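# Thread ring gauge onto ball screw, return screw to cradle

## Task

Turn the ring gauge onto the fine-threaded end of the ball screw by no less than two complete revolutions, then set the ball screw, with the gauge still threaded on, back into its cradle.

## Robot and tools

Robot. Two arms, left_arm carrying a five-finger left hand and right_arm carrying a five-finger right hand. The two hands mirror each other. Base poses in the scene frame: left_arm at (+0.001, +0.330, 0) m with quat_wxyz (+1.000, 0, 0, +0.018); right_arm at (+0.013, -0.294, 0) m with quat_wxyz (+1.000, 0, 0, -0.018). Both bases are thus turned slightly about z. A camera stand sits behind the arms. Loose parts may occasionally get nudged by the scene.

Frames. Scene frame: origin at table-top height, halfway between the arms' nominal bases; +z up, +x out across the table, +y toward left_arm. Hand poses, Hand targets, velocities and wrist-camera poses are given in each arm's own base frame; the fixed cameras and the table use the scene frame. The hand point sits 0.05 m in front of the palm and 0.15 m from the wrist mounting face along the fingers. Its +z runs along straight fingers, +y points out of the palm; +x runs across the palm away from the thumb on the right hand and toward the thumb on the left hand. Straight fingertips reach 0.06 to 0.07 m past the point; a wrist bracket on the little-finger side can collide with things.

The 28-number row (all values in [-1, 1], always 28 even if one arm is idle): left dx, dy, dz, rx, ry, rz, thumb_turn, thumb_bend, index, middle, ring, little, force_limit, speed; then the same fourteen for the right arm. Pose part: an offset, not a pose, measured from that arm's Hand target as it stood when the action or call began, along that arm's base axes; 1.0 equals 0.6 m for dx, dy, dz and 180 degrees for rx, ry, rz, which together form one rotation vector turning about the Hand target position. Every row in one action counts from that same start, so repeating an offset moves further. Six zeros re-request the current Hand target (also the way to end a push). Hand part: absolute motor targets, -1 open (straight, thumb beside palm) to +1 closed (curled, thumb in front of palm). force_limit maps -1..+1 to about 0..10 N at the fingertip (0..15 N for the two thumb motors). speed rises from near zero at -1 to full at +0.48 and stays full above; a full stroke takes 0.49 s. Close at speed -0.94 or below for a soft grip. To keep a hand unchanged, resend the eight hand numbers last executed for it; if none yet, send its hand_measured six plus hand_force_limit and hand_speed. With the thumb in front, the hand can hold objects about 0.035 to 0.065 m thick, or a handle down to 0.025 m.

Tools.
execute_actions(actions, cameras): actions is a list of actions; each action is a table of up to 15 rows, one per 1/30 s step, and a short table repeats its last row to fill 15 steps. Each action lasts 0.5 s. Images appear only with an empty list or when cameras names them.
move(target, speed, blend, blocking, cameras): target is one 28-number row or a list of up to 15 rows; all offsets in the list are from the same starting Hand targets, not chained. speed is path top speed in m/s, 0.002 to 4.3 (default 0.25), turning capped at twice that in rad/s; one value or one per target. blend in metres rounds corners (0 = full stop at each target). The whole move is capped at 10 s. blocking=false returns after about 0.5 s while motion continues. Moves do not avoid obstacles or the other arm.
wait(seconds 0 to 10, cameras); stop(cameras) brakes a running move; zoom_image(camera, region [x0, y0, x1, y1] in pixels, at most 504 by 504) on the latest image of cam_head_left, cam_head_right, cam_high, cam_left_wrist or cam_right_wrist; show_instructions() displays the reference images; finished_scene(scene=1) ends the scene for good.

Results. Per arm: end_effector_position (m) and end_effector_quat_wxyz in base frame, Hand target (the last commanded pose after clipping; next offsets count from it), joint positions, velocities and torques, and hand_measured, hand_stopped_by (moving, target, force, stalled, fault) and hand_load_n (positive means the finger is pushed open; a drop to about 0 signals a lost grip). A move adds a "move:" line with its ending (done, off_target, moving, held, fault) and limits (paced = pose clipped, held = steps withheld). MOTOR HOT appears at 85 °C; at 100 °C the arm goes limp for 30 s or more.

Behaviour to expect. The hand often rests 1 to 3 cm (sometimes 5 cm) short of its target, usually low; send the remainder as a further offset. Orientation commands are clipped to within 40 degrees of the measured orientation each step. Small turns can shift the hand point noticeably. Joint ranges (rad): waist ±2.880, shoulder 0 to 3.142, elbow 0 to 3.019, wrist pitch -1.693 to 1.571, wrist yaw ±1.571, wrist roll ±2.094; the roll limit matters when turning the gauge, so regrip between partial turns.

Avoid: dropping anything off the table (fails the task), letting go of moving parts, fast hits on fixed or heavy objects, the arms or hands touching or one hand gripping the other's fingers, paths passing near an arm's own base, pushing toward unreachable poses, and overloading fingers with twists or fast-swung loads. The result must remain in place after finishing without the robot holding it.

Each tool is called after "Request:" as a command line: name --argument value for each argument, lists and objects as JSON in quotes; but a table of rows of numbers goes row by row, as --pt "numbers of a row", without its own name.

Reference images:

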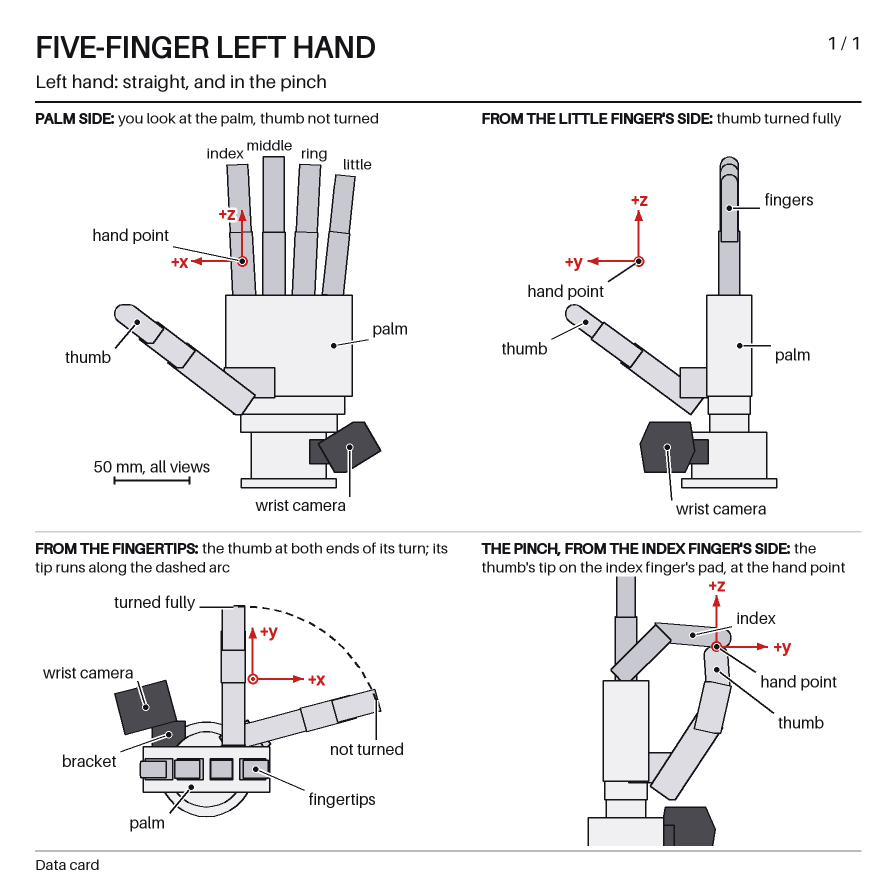

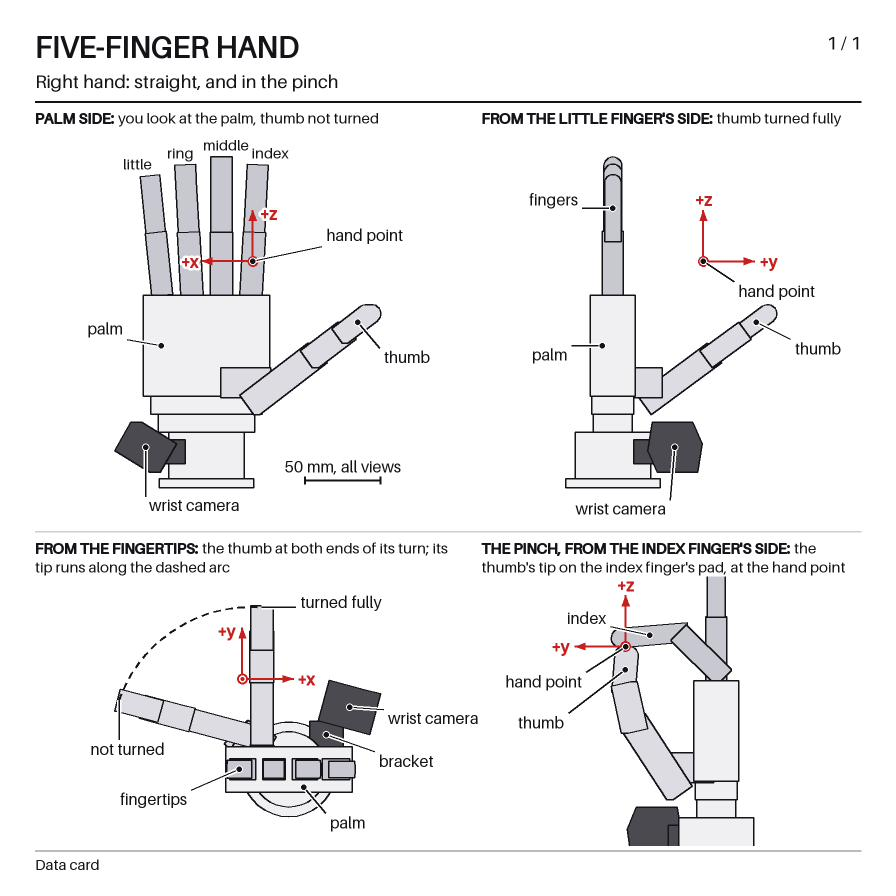

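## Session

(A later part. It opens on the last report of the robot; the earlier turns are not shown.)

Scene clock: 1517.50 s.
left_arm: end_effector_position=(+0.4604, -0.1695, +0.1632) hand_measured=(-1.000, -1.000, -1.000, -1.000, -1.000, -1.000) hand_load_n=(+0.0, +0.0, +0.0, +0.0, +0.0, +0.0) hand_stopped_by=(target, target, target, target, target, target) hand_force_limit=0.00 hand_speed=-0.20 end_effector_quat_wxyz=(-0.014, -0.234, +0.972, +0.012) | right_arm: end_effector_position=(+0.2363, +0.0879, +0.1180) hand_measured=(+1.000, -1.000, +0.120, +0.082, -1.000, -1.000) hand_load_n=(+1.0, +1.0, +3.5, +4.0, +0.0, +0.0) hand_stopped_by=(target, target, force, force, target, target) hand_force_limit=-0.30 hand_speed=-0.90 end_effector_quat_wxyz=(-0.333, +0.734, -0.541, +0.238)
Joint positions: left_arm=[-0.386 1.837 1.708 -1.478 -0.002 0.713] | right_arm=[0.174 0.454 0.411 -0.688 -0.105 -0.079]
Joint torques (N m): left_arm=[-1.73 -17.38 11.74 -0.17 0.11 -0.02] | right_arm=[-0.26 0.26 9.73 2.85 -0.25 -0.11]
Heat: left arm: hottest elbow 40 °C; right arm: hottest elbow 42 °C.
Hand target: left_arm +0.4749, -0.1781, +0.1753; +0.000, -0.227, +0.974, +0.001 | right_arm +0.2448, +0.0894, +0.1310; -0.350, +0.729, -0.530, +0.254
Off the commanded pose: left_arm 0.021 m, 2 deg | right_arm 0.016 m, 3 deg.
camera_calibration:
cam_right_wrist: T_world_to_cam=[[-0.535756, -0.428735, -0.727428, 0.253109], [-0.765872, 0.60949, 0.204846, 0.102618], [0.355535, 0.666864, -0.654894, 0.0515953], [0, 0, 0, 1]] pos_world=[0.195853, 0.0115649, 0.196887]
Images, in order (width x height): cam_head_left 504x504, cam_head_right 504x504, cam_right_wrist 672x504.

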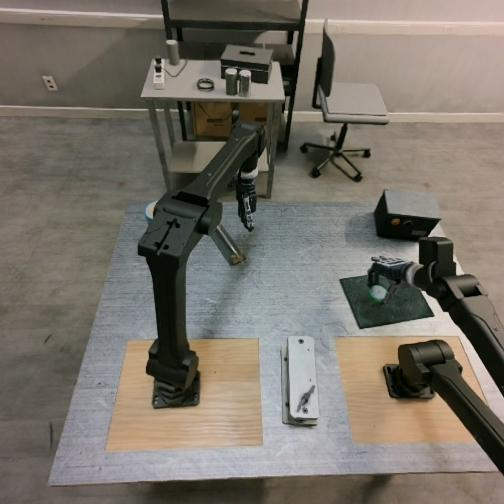

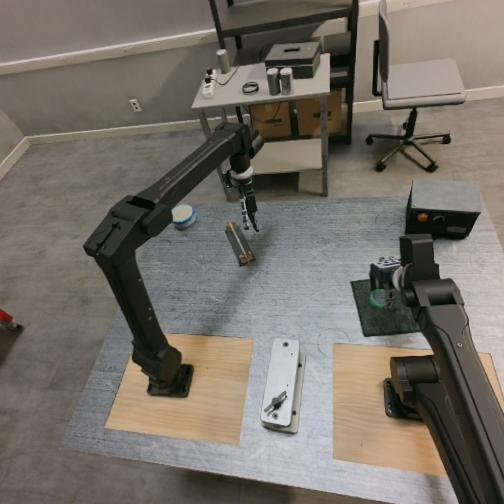

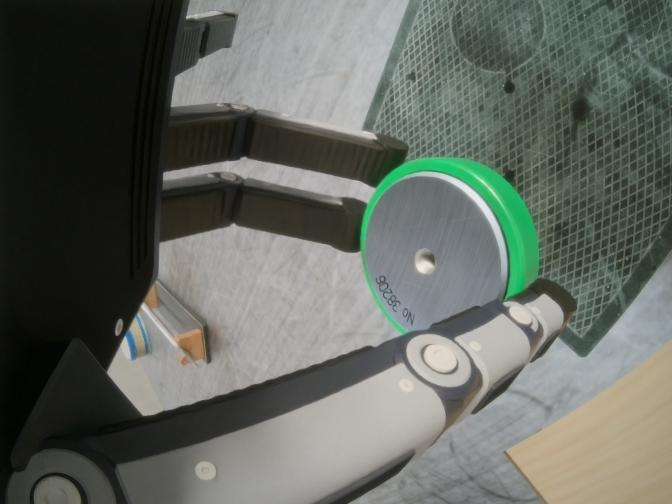

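Request:
move --pt "0 0 0 0 0 0 -1 -1 -1 -1 -1 -1 0.0 -0.2 0.042 0.301 0.115 -0.0971 -0.2623 0.2191 1 -1 0.25 0.25 -1 -1 -0.3 -0.9" --pt "0 0 0 0 0 0 -1 -1 -1 -1 -1 -1 0.0 -0.2 0.0853 0.6168 -0.0183 -0.1943 -0.5247 0.4384 1 -1 0.25 0.25 -1 -1 -0.3 -0.9" --speed 0.2 --blend 0.05 --cameras '["cam_left_wrist", "cam_right_wrist", "cam_head_left", "cam_head_right", "cam_high"]'

Scene clock: 1589.57 s.
left_arm: end_effector_position=(+0.4604, -0.1695, +0.1632) hand_measured=(-1.000, -1.000, -1.000, -1.000, -1.000, -1.000) hand_load_n=(+0.0, +0.0, +0.0, +0.0, +0.0, +0.0) hand_stopped_by=(target, target, target, target, target, target) hand_force_limit=0.00 hand_speed=-0.20 end_effector_quat_wxyz=(-0.014, -0.234, +0.972, +0.012) | right_arm: end_effector_position=(+0.2769, +0.4451, +0.0913) hand_measured=(+1.000, -1.000, +0.120, +0.082, -1.000, -1.000) hand_load_n=(+2.0, +1.5, +4.0, +3.0, +0.0, +0.0) hand_stopped_by=(target, target, force, force, target, target) hand_force_limit=-0.30 hand_speed=-0.90 end_effector_quat_wxyz=(-0.470, +0.564, +0.465, +0.494)
Joint positions: left_arm=[-0.386 1.837 1.708 -1.478 -0.002 0.713] | right_arm=[0.929 1.647 0.438 1.13 -0.519 -1.538]
Joint torques (N m): left_arm=[-1.73 -17.67 11.78 -0.16 0.11 -0.01] | right_arm=[-0.97 -9.29 7.57 3.62 -0.21 -0.37]
Heat: left arm: hottest elbow 41 °C; right arm: hottest elbow 42 °C.
Hand target: left_arm +0.4749, -0.1781, +0.1753; +0.000, -0.227, +0.974, +0.001 | right_arm +0.2960, +0.4594, +0.1199; -0.467, +0.531, +0.466, +0.531
Off the commanded pose: left_arm 0.021 m, 2 deg | right_arm 0.037 m, 6 deg.
move: off_target (left_arm, right_arm)
camera_calibration:
cam_left_wrist: T_world_to_cam=[[0.226606, -0.973235, -0.0382456, -0.262907], [-0.790176, -0.206657, 0.576987, 0.225417], [-0.569448, -0.100528, -0.815857, 0.487695], [0, 0, 0, 1]] pos_world=[0.515412, -0.160259, 0.257772]
cam_right_wrist: T_world_to_cam=[[0.977273, -0.102922, 0.185321, -0.238765], [0.0851547, -0.609987, -0.787822, 0.319269], [0.194128, 0.785699, -0.58736, -0.232985], [0, 0, 0, 1]] pos_world=[0.25138, 0.353232, 0.158929]

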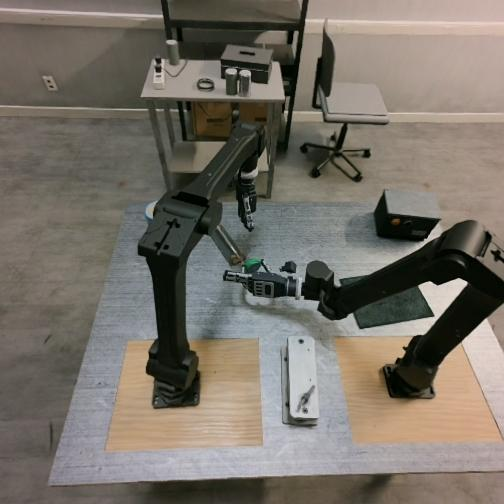

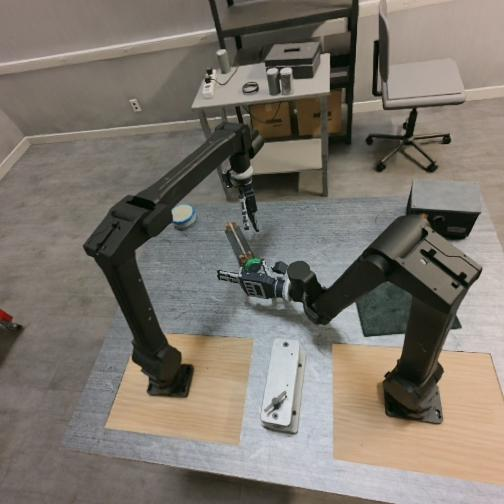

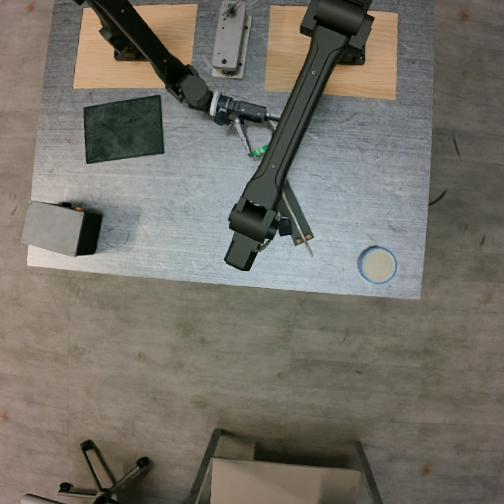

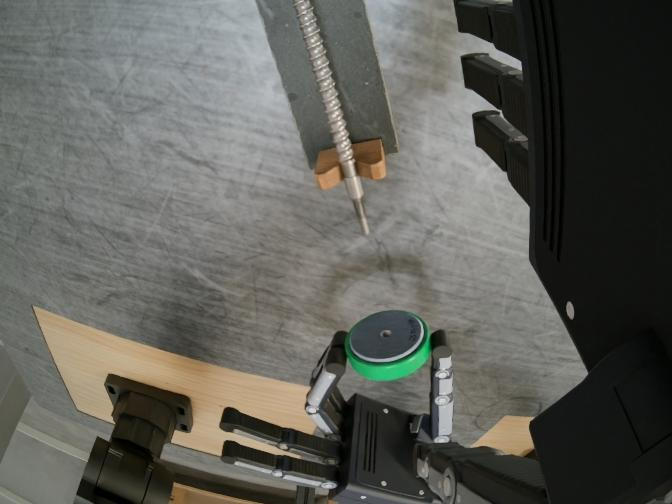

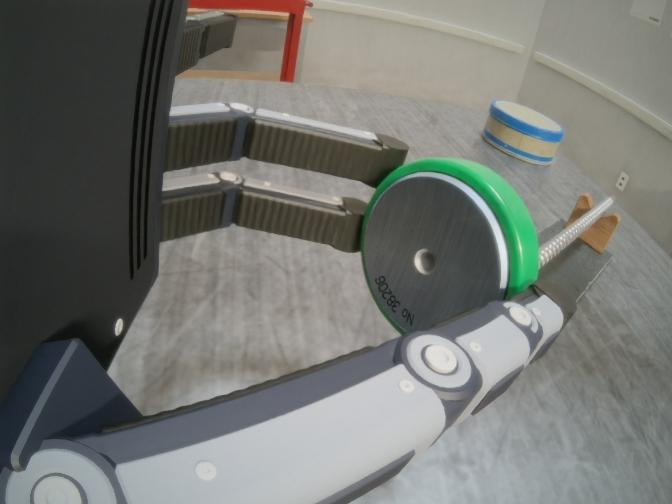

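Request:
zoom_image --camera "cam_left_wrist" --region '[280, 140, 480, 420]'

Request:
zoom_image --camera "cam_head_right" --region '[210, 220, 310, 320]'

Scaled by 1.800 from the camera's 672x504 image, which has a finer 960x720 frame.

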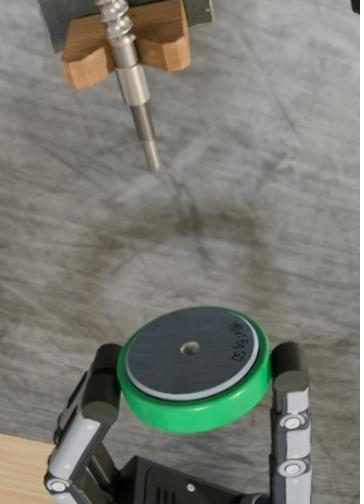

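Scaled by 5.040 from the camera's 504x504 image, which has a finer 720x720 frame.

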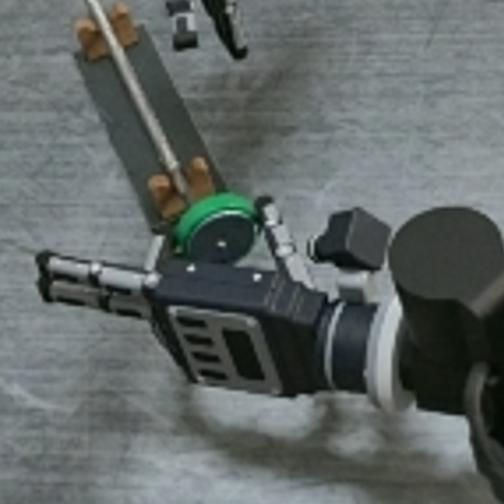

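Request:
zoom_image --camera "cam_head_left" --region '[200, 220, 320, 320]'

Request:
zoom_image --camera "cam_head_right" --region '[225, 235, 285, 295]'

Scaled by 4.200 from the camera's 504x504 image, which has a finer 720x720 frame.

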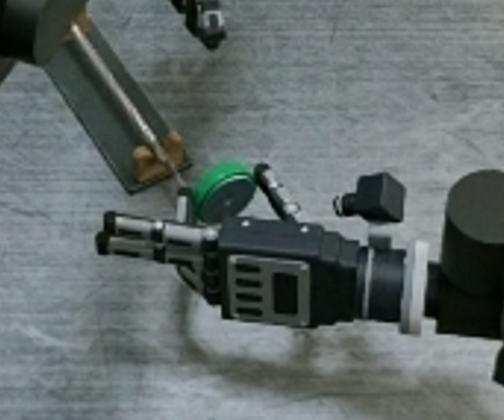

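Scaled by 8.400 from the camera's 504x504 image, which has a finer 720x720 frame.

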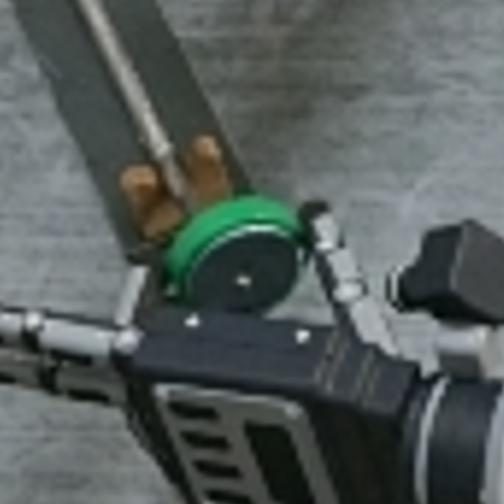

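Request:
move --target '[0,0,0,0,0,0,-1,-1,-1,-1,-1,-1,0.0,-0.2, -0.0067,0.001,-0.04,0.0191,-0.0255,0, 1,-1,0.25,0.25,-1,-1,-0.3,-0.9]' --speed 0.1 --cameras '["cam_left_wrist", "cam_head_left", "cam_head_right"]'

Request:
zoom_image --camera "cam_left_wrist" --region '[280, 140, 480, 420]'

Request:
zoom_image --camera "cam_head_left" --region '[220, 240, 280, 300]'

Request:
zoom_image --camera "cam_head_right" --region '[225, 235, 285, 295]'

Scene clock: 1637.80 s.
left_arm: end_effector_position=(+0.4604, -0.1695, +0.1632) hand_measured=(-1.000, -1.000, -1.000, -1.000, -1.000, -1.000) hand_load_n=(+0.0, +0.0, +0.0, +0.0, +0.0, +0.0) hand_stopped_by=(target, target, target, target, target, target) hand_force_limit=0.00 hand_speed=-0.20 end_effector_quat_wxyz=(-0.014, -0.234, +0.972, +0.012) | right_arm: end_effector_position=(+0.2814, +0.4480, +0.0743) hand_measured=(+1.000, -1.000, +0.120, +0.082, -1.000, -1.000) hand_load_n=(+2.5, +1.5, +4.0, +3.5, +0.0, +0.0) hand_stopped_by=(target, target, force, force, target, target) hand_force_limit=-0.30 hand_speed=-0.90 end_effector_quat_wxyz=(-0.469, +0.526, +0.466, +0.535)
Joint positions: left_arm=[-0.386 1.837 1.708 -1.478 -0.002 0.713] | right_arm=[0.929 1.839 0.443 1.409 -0.516 -1.57]
Joint torques (N m): left_arm=[-1.9 -17.61 11.82 -0.16 0.11 -0.02] | right_arm=[-0.03 -10.4 5.37 3.6 0.07 -0.37]
Heat: left arm: hottest elbow 41 °C; right arm: hottest elbow 41 °C.
Hand target: left_arm +0.4749, -0.1781, +0.1753; +0.000, -0.227, +0.974, +0.001 | right_arm +0.2921, +0.4600, +0.0960; -0.464, +0.495, +0.468, +0.566
Off the commanded pose: left_arm 0.021 m, 2 deg | right_arm 0.027 m, 5 deg.
move: off_target (left_arm, right_arm)
camera_calibration:
cam_left_wrist: T_world_to_cam=[[0.226606, -0.973235, -0.0382456, -0.262907], [-0.790176, -0.206657, 0.576987, 0.225417], [-0.569448, -0.100528, -0.815857, 0.487695], [0, 0, 0, 1]] pos_world=[0.515412, -0.160259, 0.257772]
Images, in order (width x height): cam_head_left 504x504, cam_head_right 504x504, cam_left_wrist 672x504.

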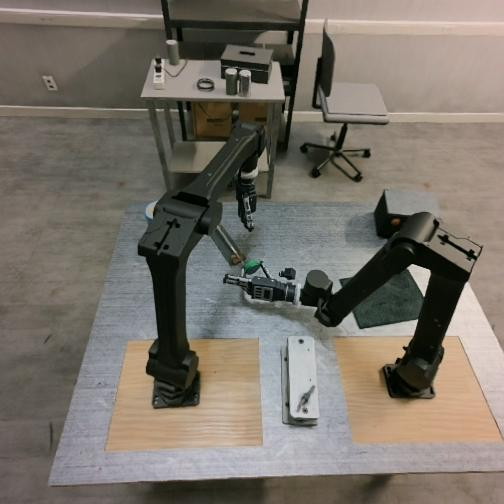

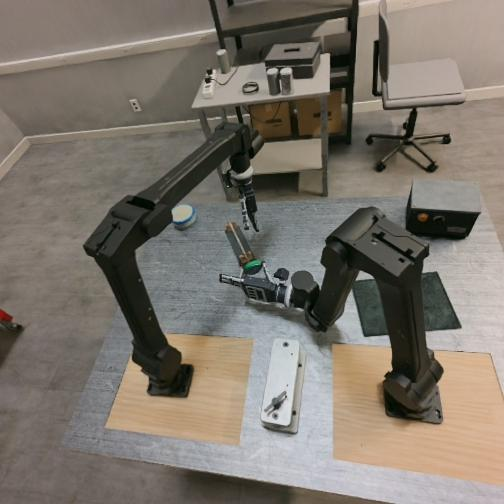

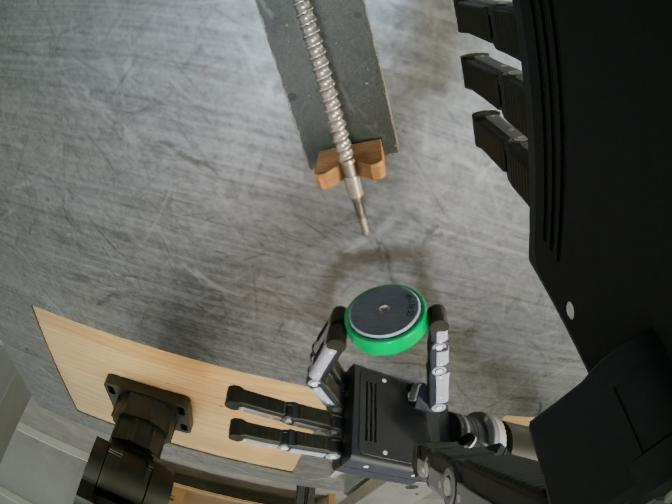

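Scaled by 1.800 from the camera's 672x504 image, which has a finer 960x720 frame.

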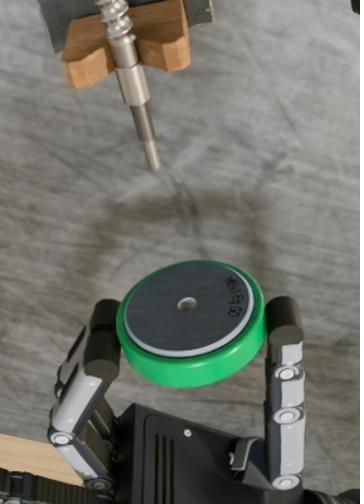

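Scaled by 8.400 from the camera's 504x504 image, which has a finer 720x720 frame.

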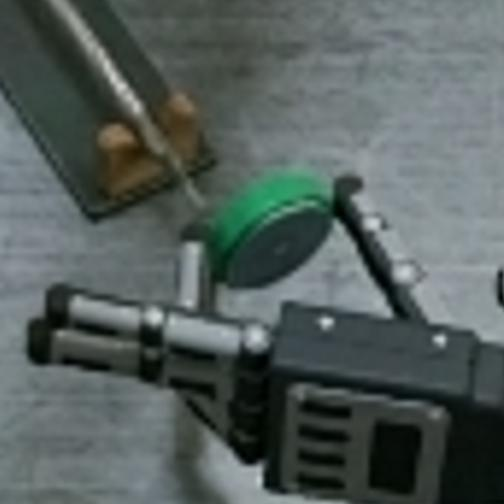

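Scaled by 8.400 from the camera's 504x504 image, which has a finer 720x720 frame.

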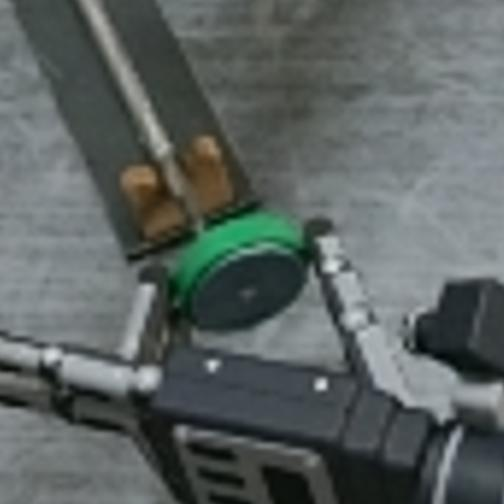

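Request:
move --target '[-0.0498,0.1168,-0.0205,-0.2222,-0.1143,0,-1,-1,-1,-1,-1,-1,0.0,-0.2, 0,0,0,0,0,0, 1,-1,0.25,0.25,-1,-1,-0.3,-0.9]' --speed 0.15 --cameras '["cam_left_wrist", "cam_head_right", "cam_high"]'

Request:
zoom_image --camera "cam_left_wrist" --region '[250, 120, 500, 420]'

Scene clock: 1703.60 s.
left_arm: end_effector_position=(+0.4434, -0.1101, +0.1558) hand_measured=(-1.000, -1.000, -1.000, -1.000, -1.000, -1.000) hand_load_n=(+0.0, +0.0, +0.0, +0.0, +0.0, +0.0) hand_stopped_by=(target, target, target, target, target, target) hand_force_limit=0.00 hand_speed=-0.20 end_effector_quat_wxyz=(+0.079, -0.217, +0.901, -0.367) | right_arm: end_effector_position=(+0.2814, +0.4480, +0.0741) hand_measured=(+1.000, -1.000, +0.120, +0.082, -1.000, -1.000) hand_load_n=(+2.5, +1.5, +4.0, +3.0, +0.0, +0.0) hand_stopped_by=(target, target, force, force, target, target) hand_force_limit=-0.30 hand_speed=-0.90 end_effector_quat_wxyz=(-0.469, +0.526, +0.466, +0.535)
Joint positions: left_arm=[-0.029 1.433 1.139 -0.859 0.666 0.923] | right_arm=[0.929 1.839 0.443 1.409 -0.516 -1.57]
Joint torques (N m): left_arm=[-1.03 -14.21 7.45 1.14 0.65 -0.03] | right_arm=[0.03 -10.4 5.48 3.56 0.07 -0.36]
Heat: left arm: hottest elbow 42 °C; right arm: hottest elbow 38 °C.
Hand target: left_arm +0.4451, -0.1080, +0.1629; +0.093, -0.210, +0.900, -0.371 | right_arm +0.2921, +0.4600, +0.0960; -0.464, +0.495, +0.468, +0.566
Off the commanded pose: left_arm 0.008 m, 2 deg | right_arm 0.027 m, 5 deg.
move: off_target (right_arm)
camera_calibration:
cam_left_wrist: T_world_to_cam=[[0.114606, -0.735312, 0.667968, -0.235615], [-0.954339, 0.105229, 0.279578, 0.382042], [-0.275866, -0.66951, -0.689677, 0.265389], [0, 0, 0, 1]] pos_world=[0.464813, -0.0357716, 0.233605]
Images, in order (width x height): cam_head_right 504x504, cam_high 504x504, cam_left_wrist 672x504.

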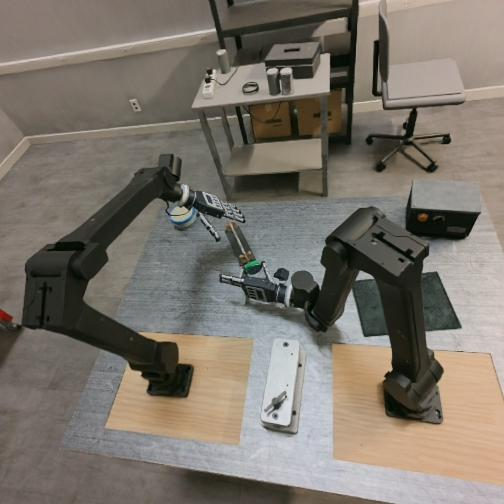

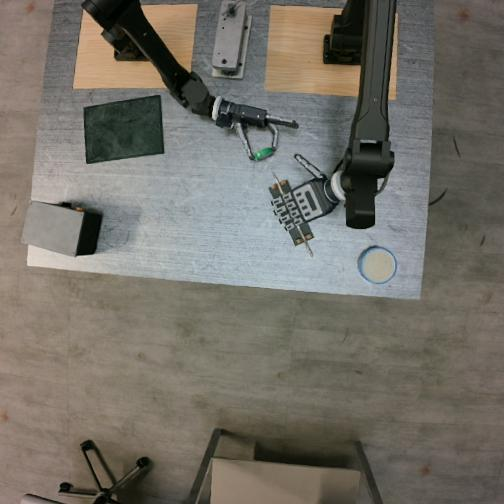

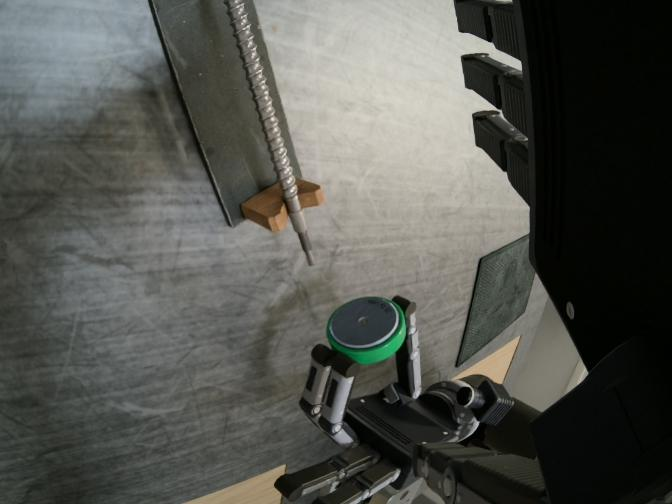

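Scaled by 1.680 from the camera's 672x504 image, which has a finer 960x720 frame.

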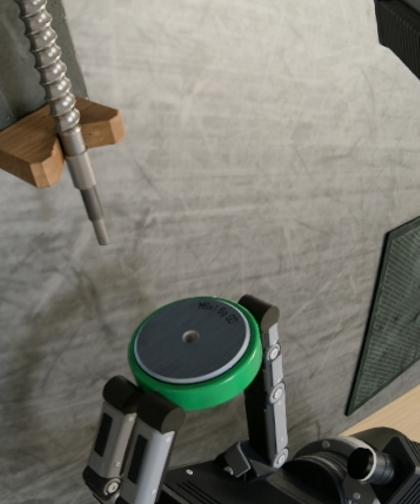

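Request:
move --target '[0,0,0,0,0,0,-1,-1,-1,-1,-1,-1,0.0,-0.2, -0.003,0.0045,-0.04,0,0,0, 1,-1,0.25,0.25,-1,-1,-0.3,-0.9]' --speed 0.06 --cameras '["cam_left_wrist", "cam_head_right", "cam_head_left"]'

Request:
zoom_image --camera "cam_left_wrist" --region '[250, 180, 450, 380]'

Request:
zoom_image --camera "cam_head_right" --region '[220, 240, 320, 320]'

Scene clock: 1729.20 s.
left_arm: end_effector_position=(+0.4434, -0.1101, +0.1558) hand_measured=(-1.000, -1.000, -1.000, -1.000, -1.000, -1.000) hand_load_n=(-0.5, +0.0, +0.0, +0.0, +0.0, +0.0) hand_stopped_by=(target, target, target, target, target, target) hand_force_limit=0.00 hand_speed=-0.20 end_effector_quat_wxyz=(+0.079, -0.217, +0.901, -0.367) | right_arm: end_effector_position=(+0.2847, +0.4498, +0.0521) hand_measured=(+1.000, -1.000, +0.120, +0.082, -1.000, -1.000) hand_load_n=(+2.5, +1.5, +4.0, +3.0, +0.0, +0.0) hand_stopped_by=(target, target, force, force, target, target) hand_force_limit=-0.30 hand_speed=-0.90 end_effector_quat_wxyz=(-0.467, +0.527, +0.464, +0.538)
Joint positions: left_arm=[-0.029 1.433 1.139 -0.859 0.667 0.923] | right_arm=[0.929 1.941 0.462 1.496 -0.508 -1.571]
Joint torques (N m): left_arm=[-0.73 -14.21 7.43 1.2 0.62 -0.01] | right_arm=[0.62 -10.99 4.52 3.6 0.11 -0.36]
Heat: left arm: hottest elbow 40 °C; right arm: hottest elbow 38 °C.
Hand target: left_arm +0.4451, -0.1080, +0.1629; +0.093, -0.210, +0.900, -0.371 | right_arm +0.2903, +0.4627, +0.0719; -0.464, +0.495, +0.468, +0.566
Off the commanded pose: left_arm 0.008 m, 2 deg | right_arm 0.024 m, 5 deg.
move: off_target (right_arm)
camera_calibration:
cam_left_wrist: T_world_to_cam=[[0.114076, -0.735223, 0.668157, -0.235409], [-0.954344, 0.105792, 0.279349, 0.382117], [-0.27607, -0.669519, -0.689587, 0.265462], [0, 0, 0, 1]] pos_world=[0.464811, -0.0357712, 0.233606]
Images, in order (width x height): cam_head_left 504x504, cam_head_right 504x504, cam_left_wrist 672x504.

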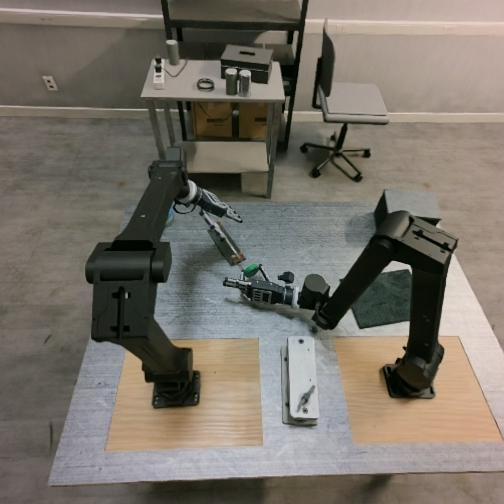

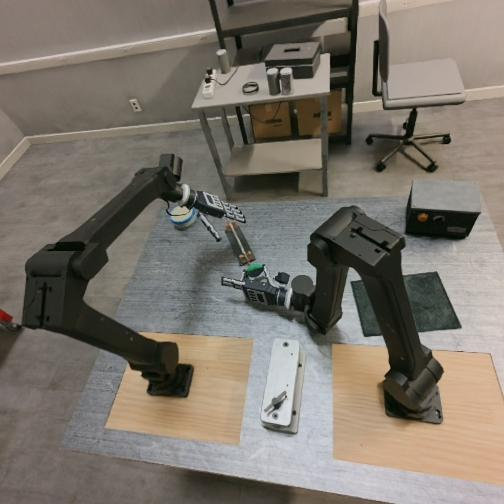

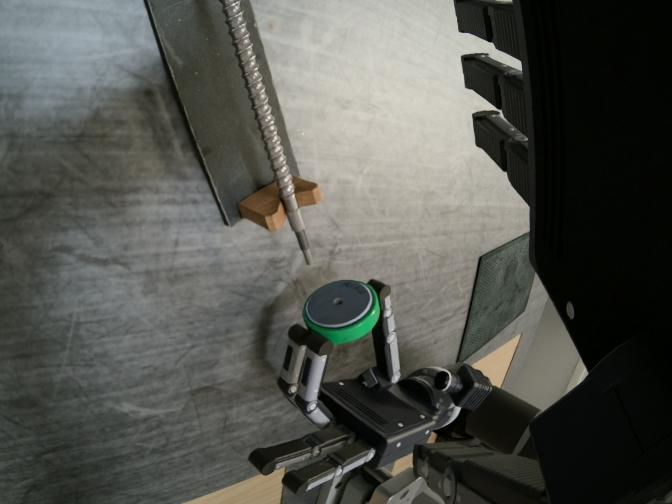

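Scaled by 2.520 from the camera's 672x504 image, which has a finer 960x720 frame.

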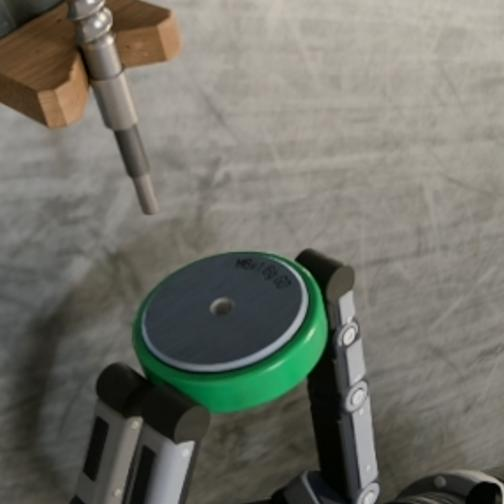

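Scaled by 5.040 from the camera's 504x504 image, which has a finer 720x720 frame.

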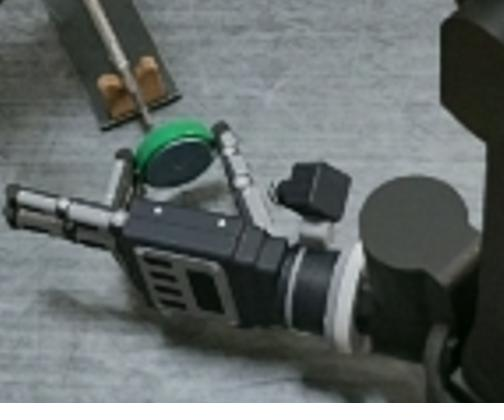

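Request:
move --target '[0,0,0,0,0,0,-1,-1,-1,-1,-1,-1,0.0,-0.2, -0.0052,0.0085,-0.0128,0,0,0, 1,-1,0.25,0.25,-1,-1,-0.3,-0.9]' --speed 0.06 --cameras '["cam_left_wrist"]'

Request:
zoom_image --camera "cam_left_wrist" --region '[250, 180, 450, 380]'

Scene clock: 1749.93 s.
left_arm: end_effector_position=(+0.4434, -0.1101, +0.1558) hand_measured=(-1.000, -1.000, -1.000, -1.000, -1.000, -1.000) hand_load_n=(+0.0, -0.5, +0.0, +0.0, +0.0, +0.0) hand_stopped_by=(target, target, target, target, target, target) hand_force_limit=0.00 hand_speed=-0.20 end_effector_quat_wxyz=(+0.079, -0.217, +0.901, -0.367) | right_arm: end_effector_position=(+0.2832, +0.4541, +0.0449) hand_measured=(+1.000, -1.000, +0.120, +0.082, -1.000, -1.000) hand_load_n=(+2.5, +1.5, +3.5, +3.0, +0.0, +0.0) hand_stopped_by=(target, target, force, force, target, target) hand_force_limit=-0.30 hand_speed=-0.90 end_effector_quat_wxyz=(-0.466, +0.527, +0.463, +0.539)
Joint positions: left_arm=[-0.029 1.433 1.139 -0.859 0.667 0.923] | right_arm=[0.941 1.973 0.473 1.517 -0.492 -1.571]
Joint torques (N m): left_arm=[-0.97 -14.15 7.49 1.25 0.63 -0.01] | right_arm=[0.73 -11.52 4.29 3.62 0.11 -0.37]
Heat: left arm: hottest elbow 39 °C; right arm: hottest elbow 36 °C.
Hand target: left_arm +0.4451, -0.1080, +0.1629; +0.093, -0.210, +0.900, -0.371 | right_arm +0.2871, +0.4677, +0.0641; -0.464, +0.495, +0.468, +0.566
Off the commanded pose: left_arm 0.008 m, 2 deg | right_arm 0.024 m, 5 deg.
move: off_target (right_arm)
camera_calibration:
cam_left_wrist: T_world_to_cam=[[0.114076, -0.735223, 0.668157, -0.235409], [-0.954344, 0.105792, 0.279349, 0.382117], [-0.27607, -0.669519, -0.689587, 0.265462], [0, 0, 0, 1]] pos_world=[0.464811, -0.0357712, 0.233606]
Images, in order (width x height): cam_left_wrist 672x504.

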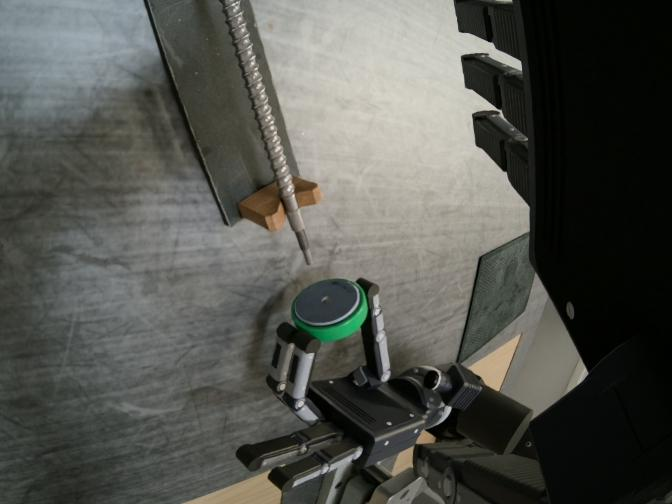

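Scaled by 2.520 from the camera's 672x504 image, which has a finer 960x720 frame.

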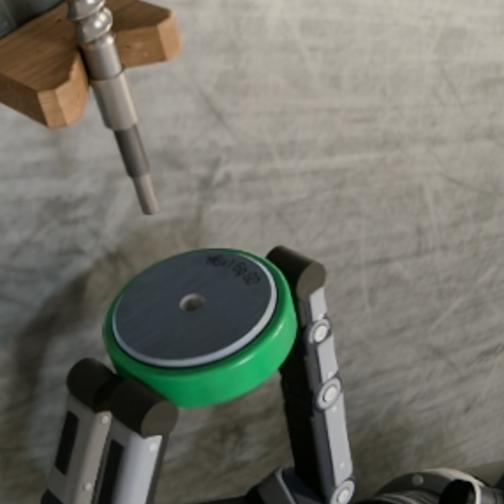

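Request:
zoom_image --camera "cam_left_wrist" --region '[285, 270, 385, 350]'

Request:
zoom_image --camera "cam_left_wrist" --region '[260, 190, 360, 280]'

Scaled by 5.040 from the camera's 672x504 image, which has a finer 960x720 frame.

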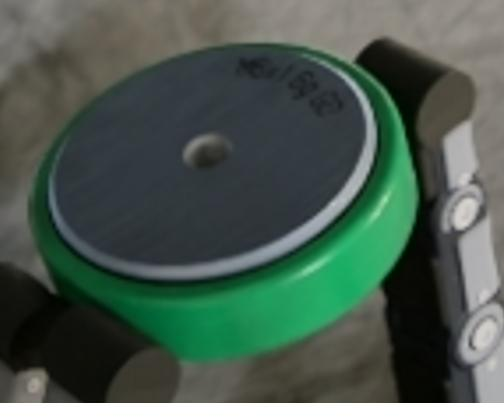

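Scaled by 5.040 from the camera's 672x504 image, which has a finer 960x720 frame.

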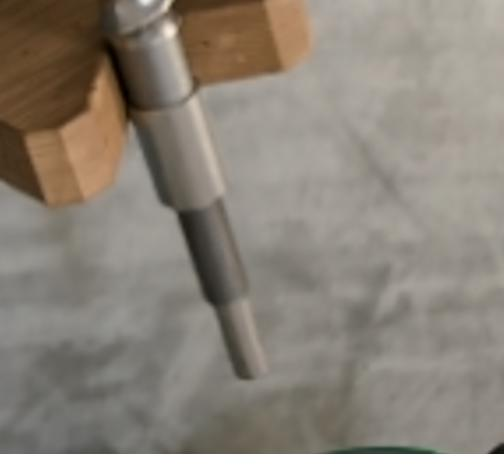

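Request:
wait --seconds 0 --cameras '["cam_head_left", "cam_head_right", "cam_left_wrist"]'

Request:
zoom_image --camera "cam_head_left" --region '[225, 245, 275, 295]'

Request:
zoom_image --camera "cam_head_right" --region '[230, 240, 280, 290]'

Scene clock: 1790.27 s.
left_arm: end_effector_position=(+0.4434, -0.1101, +0.1558) hand_measured=(-1.000, -1.000, -1.000, -1.000, -1.000, -1.000) hand_load_n=(+0.0, +0.0, +0.0, +0.0, +0.0, +0.0) hand_stopped_by=(target, target, target, target, target, target) hand_force_limit=0.00 hand_speed=-0.20 end_effector_quat_wxyz=(+0.079, -0.217, +0.901, -0.367) | right_arm: end_effector_position=(+0.2832, +0.4541, +0.0449) hand_measured=(+1.000, -1.000, +0.120, +0.082, -1.000, -1.000) hand_load_n=(+2.0, +1.5, +4.0, +3.0, +0.0, +0.0) hand_stopped_by=(target, target, force, force, target, target) hand_force_limit=-0.30 hand_speed=-0.90 end_effector_quat_wxyz=(-0.466, +0.527, +0.463, +0.539)
Joint positions: left_arm=[-0.029 1.433 1.139 -0.859 0.667 0.923] | right_arm=[0.941 1.973 0.473 1.517 -0.492 -1.571]
Joint torques (N m): left_arm=[-0.85 -14.04 7.45 1.24 0.62 -0.01] | right_arm=[0.73 -11.34 4.27 3.62 0.1 -0.37]
Heat: left arm: hottest elbow 38 °C; right arm: hottest elbow 35 °C.
Hand target: left_arm +0.4451, -0.1080, +0.1629; +0.093, -0.210, +0.900, -0.371 | right_arm +0.2871, +0.4677, +0.0641; -0.464, +0.495, +0.468, +0.566
Off the commanded pose: left_arm 0.008 m, 2 deg | right_arm 0.024 m, 5 deg.
camera_calibration:
cam_left_wrist: T_world_to_cam=[[0.114076, -0.735223, 0.668157, -0.235409], [-0.954344, 0.105792, 0.279349, 0.382117], [-0.27607, -0.669519, -0.689587, 0.265462], [0, 0, 0, 1]] pos_world=[0.464811, -0.0357712, 0.233606]
Images, in order (width x height): cam_head_left 504x504, cam_head_right 504x504, cam_left_wrist 672x504.

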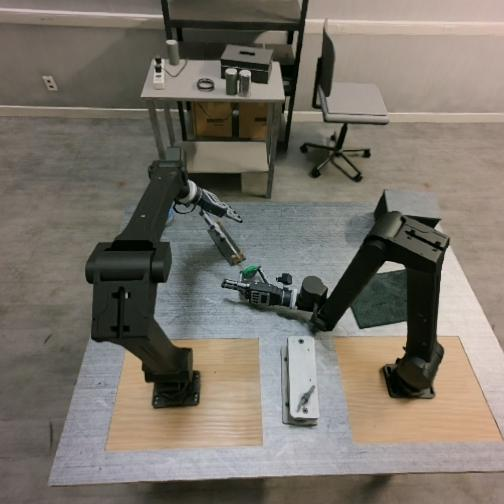

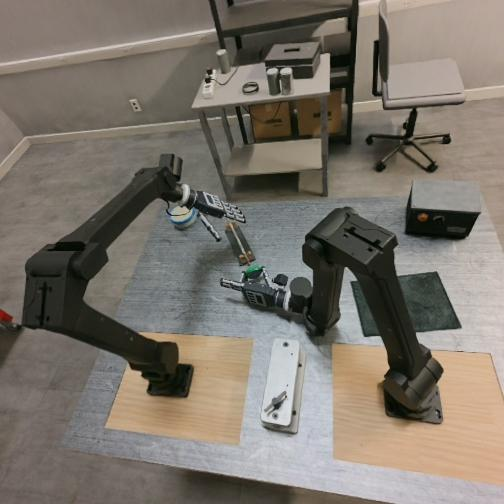

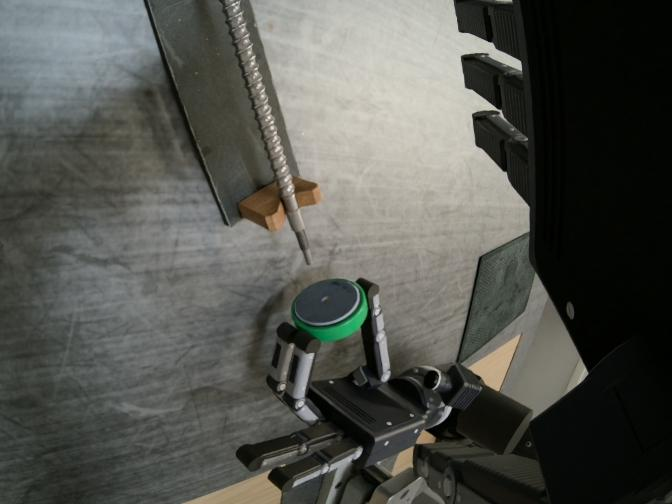

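Scaled by 10.080 from the camera's 504x504 image, which has a finer 720x720 frame.

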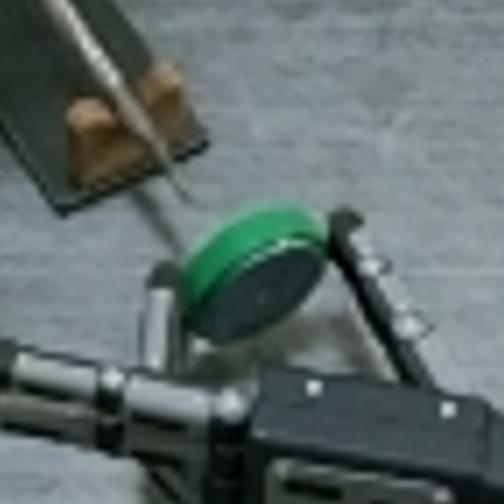

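Scaled by 10.080 from the camera's 504x504 image, which has a finer 720x720 frame.

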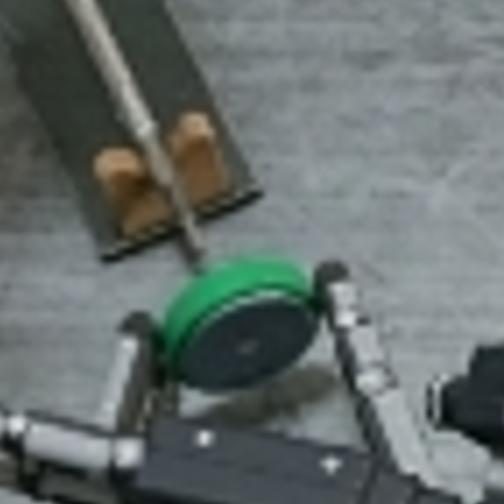

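Request:
move --target '[0,0,0,0,0,0,-1,-1,-1,-1,-1,-1,0.0,-0.2, 0.0308,0.0208,-0.0033,0,0,0, 1,-1,0.25,0.25,-1,-1,-0.3,-0.9]' --speed 0.05 --cameras '["cam_left_wrist"]'

Request:
zoom_image --camera "cam_left_wrist" --region '[250, 200, 410, 340]'

Scene clock: 1808.70 s.
left_arm: end_effector_position=(+0.4434, -0.1101, +0.1558) hand_measured=(-1.000, -1.000, -1.000, -1.000, -1.000, -1.000) hand_load_n=(+0.0, +0.0, +0.0, +0.0, +0.0, +0.0) hand_stopped_by=(target, target, target, target, target, target) hand_force_limit=0.00 hand_speed=-0.20 end_effector_quat_wxyz=(+0.079, -0.217, +0.901, -0.367) | right_arm: end_effector_position=(+0.2935, +0.4729, +0.0509) hand_measured=(+1.000, -1.000, +0.120, +0.082, -1.000, -1.000) hand_load_n=(+2.5, +1.5, +4.0, +3.0, +0.0, +0.0) hand_stopped_by=(target, target, force, force, target, target) hand_force_limit=-0.30 hand_speed=-0.90 end_effector_quat_wxyz=(-0.472, +0.513, +0.465, +0.546)
Joint positions: left_arm=[-0.029 1.433 1.139 -0.859 0.667 0.923] | right_arm=[0.941 1.991 0.531 1.508 -0.506 -1.571]
Joint torques (N m): left_arm=[-0.91 -14.1 7.41 1.22 0.65 -0.01] | right_arm=[-0.73 -11.81 4.7 2.39 -0.15 -0.35]
Heat: left arm: hottest elbow 38 °C; right arm: hottest elbow 35 °C.
Hand target: left_arm +0.4451, -0.1080, +0.1629; +0.093, -0.210, +0.900, -0.371 | right_arm +0.3056, +0.4802, +0.0623; -0.464, +0.495, +0.468, +0.566
Off the commanded pose: left_arm 0.008 m, 2 deg | right_arm 0.018 m, 3 deg.
move: off_target (right_arm)
camera_calibration:
cam_left_wrist: T_world_to_cam=[[0.114076, -0.735223, 0.668157, -0.235409], [-0.954344, 0.105792, 0.279349, 0.382117], [-0.27607, -0.669519, -0.689587, 0.265462], [0, 0, 0, 1]] pos_world=[0.464811, -0.0357712, 0.233606]
Images, in order (width x height): cam_left_wrist 672x504.

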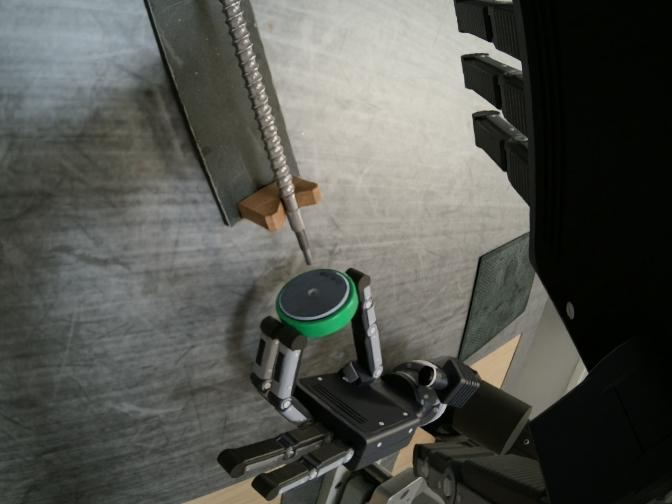

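Scaled by 3.150 from the camera's 672x504 image, which has a finer 960x720 frame.

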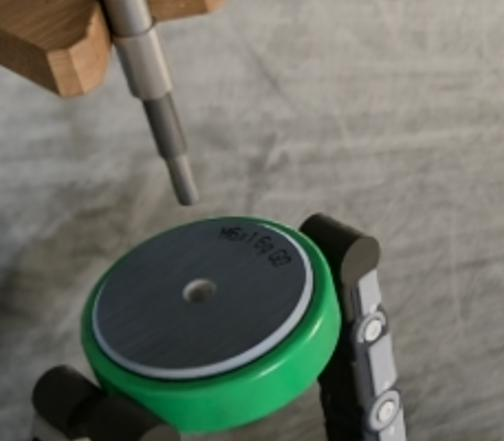

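Request:
move --pt "0 0 0 0 0 0 -1 -1 -1 -1 -1 -1 0.0 -0.2 -0.0785 -0.0242 0.0168 0 0 0 1 -1 0.25 0.25 -1 -1 -0.3 -0.9" --pt "0 0 0 0 0 0 -1 -1 -1 -1 -1 -1 0.0 -0.2 0.0125 -0.0073 -0.0108 0 0 0 1 -1 0.25 0.25 -1 -1 -0.3 -0.9" --speed 0.05 --cameras '["cam_left_wrist"]'

Request:
zoom_image --camera "cam_left_wrist" --region '[250, 200, 410, 340]'

Scene clock: 1840.33 s.
left_arm: end_effector_position=(+0.4434, -0.1101, +0.1558) hand_measured=(-1.000, -1.000, -1.000, -1.000, -1.000, -1.000) hand_load_n=(+0.0, +0.0, +0.0, +0.0, +0.0, +0.0) hand_stopped_by=(target, target, target, target, target, target) hand_force_limit=0.00 hand_speed=-0.20 end_effector_quat_wxyz=(+0.079, -0.217, +0.901, -0.367) | right_arm: end_effector_position=(+0.3008, +0.4693, +0.0460) hand_measured=(+1.000, -1.000, +0.120, +0.082, -1.000, -1.000) hand_load_n=(+2.5, +1.0, +4.0, +3.0, +0.0, +0.0) hand_stopped_by=(target, target, force, force, target, target) hand_force_limit=-0.30 hand_speed=-0.90 end_effector_quat_wxyz=(-0.470, +0.510, +0.466, +0.549)
Joint positions: left_arm=[-0.029 1.433 1.139 -0.859 0.667 0.923] | right_arm=[0.919 2.016 0.539 1.528 -0.53 -1.576]
Joint torques (N m): left_arm=[-0.79 -13.98 7.45 1.18 0.63 -0.01] | right_arm=[-0.85 -12.16 4.51 2.36 -0.16 -0.3]
Heat: left arm: hottest elbow 37 °C; right arm: hottest elbow 36 °C.
Hand target: left_arm +0.4451, -0.1080, +0.1629; +0.093, -0.210, +0.900, -0.371 | right_arm +0.3130, +0.4759, +0.0559; -0.464, +0.495, +0.468, +0.566
Off the commanded pose: left_arm 0.008 m, 2 deg | right_arm 0.017 m, 3 deg.
move: off_target (right_arm)
camera_calibration:
cam_left_wrist: T_world_to_cam=[[0.114076, -0.735223, 0.668157, -0.235409], [-0.954344, 0.105792, 0.279349, 0.382117], [-0.27607, -0.669519, -0.689587, 0.265462], [0, 0, 0, 1]] pos_world=[0.464811, -0.0357712, 0.233606]
Images, in order (width x height): cam_left_wrist 672x504.

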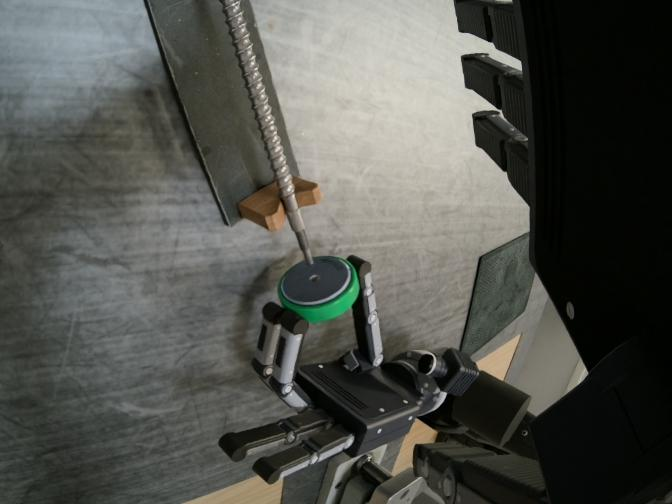

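Scaled by 3.150 from the camera's 672x504 image, which has a finer 960x720 frame.

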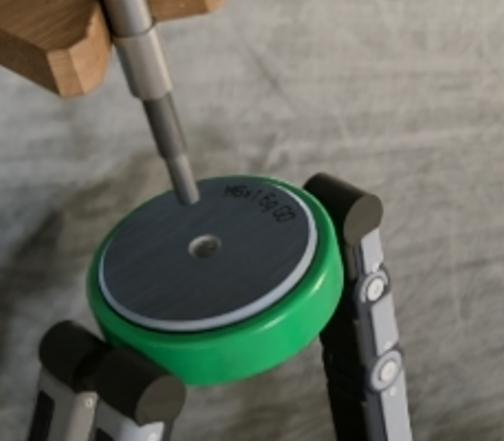

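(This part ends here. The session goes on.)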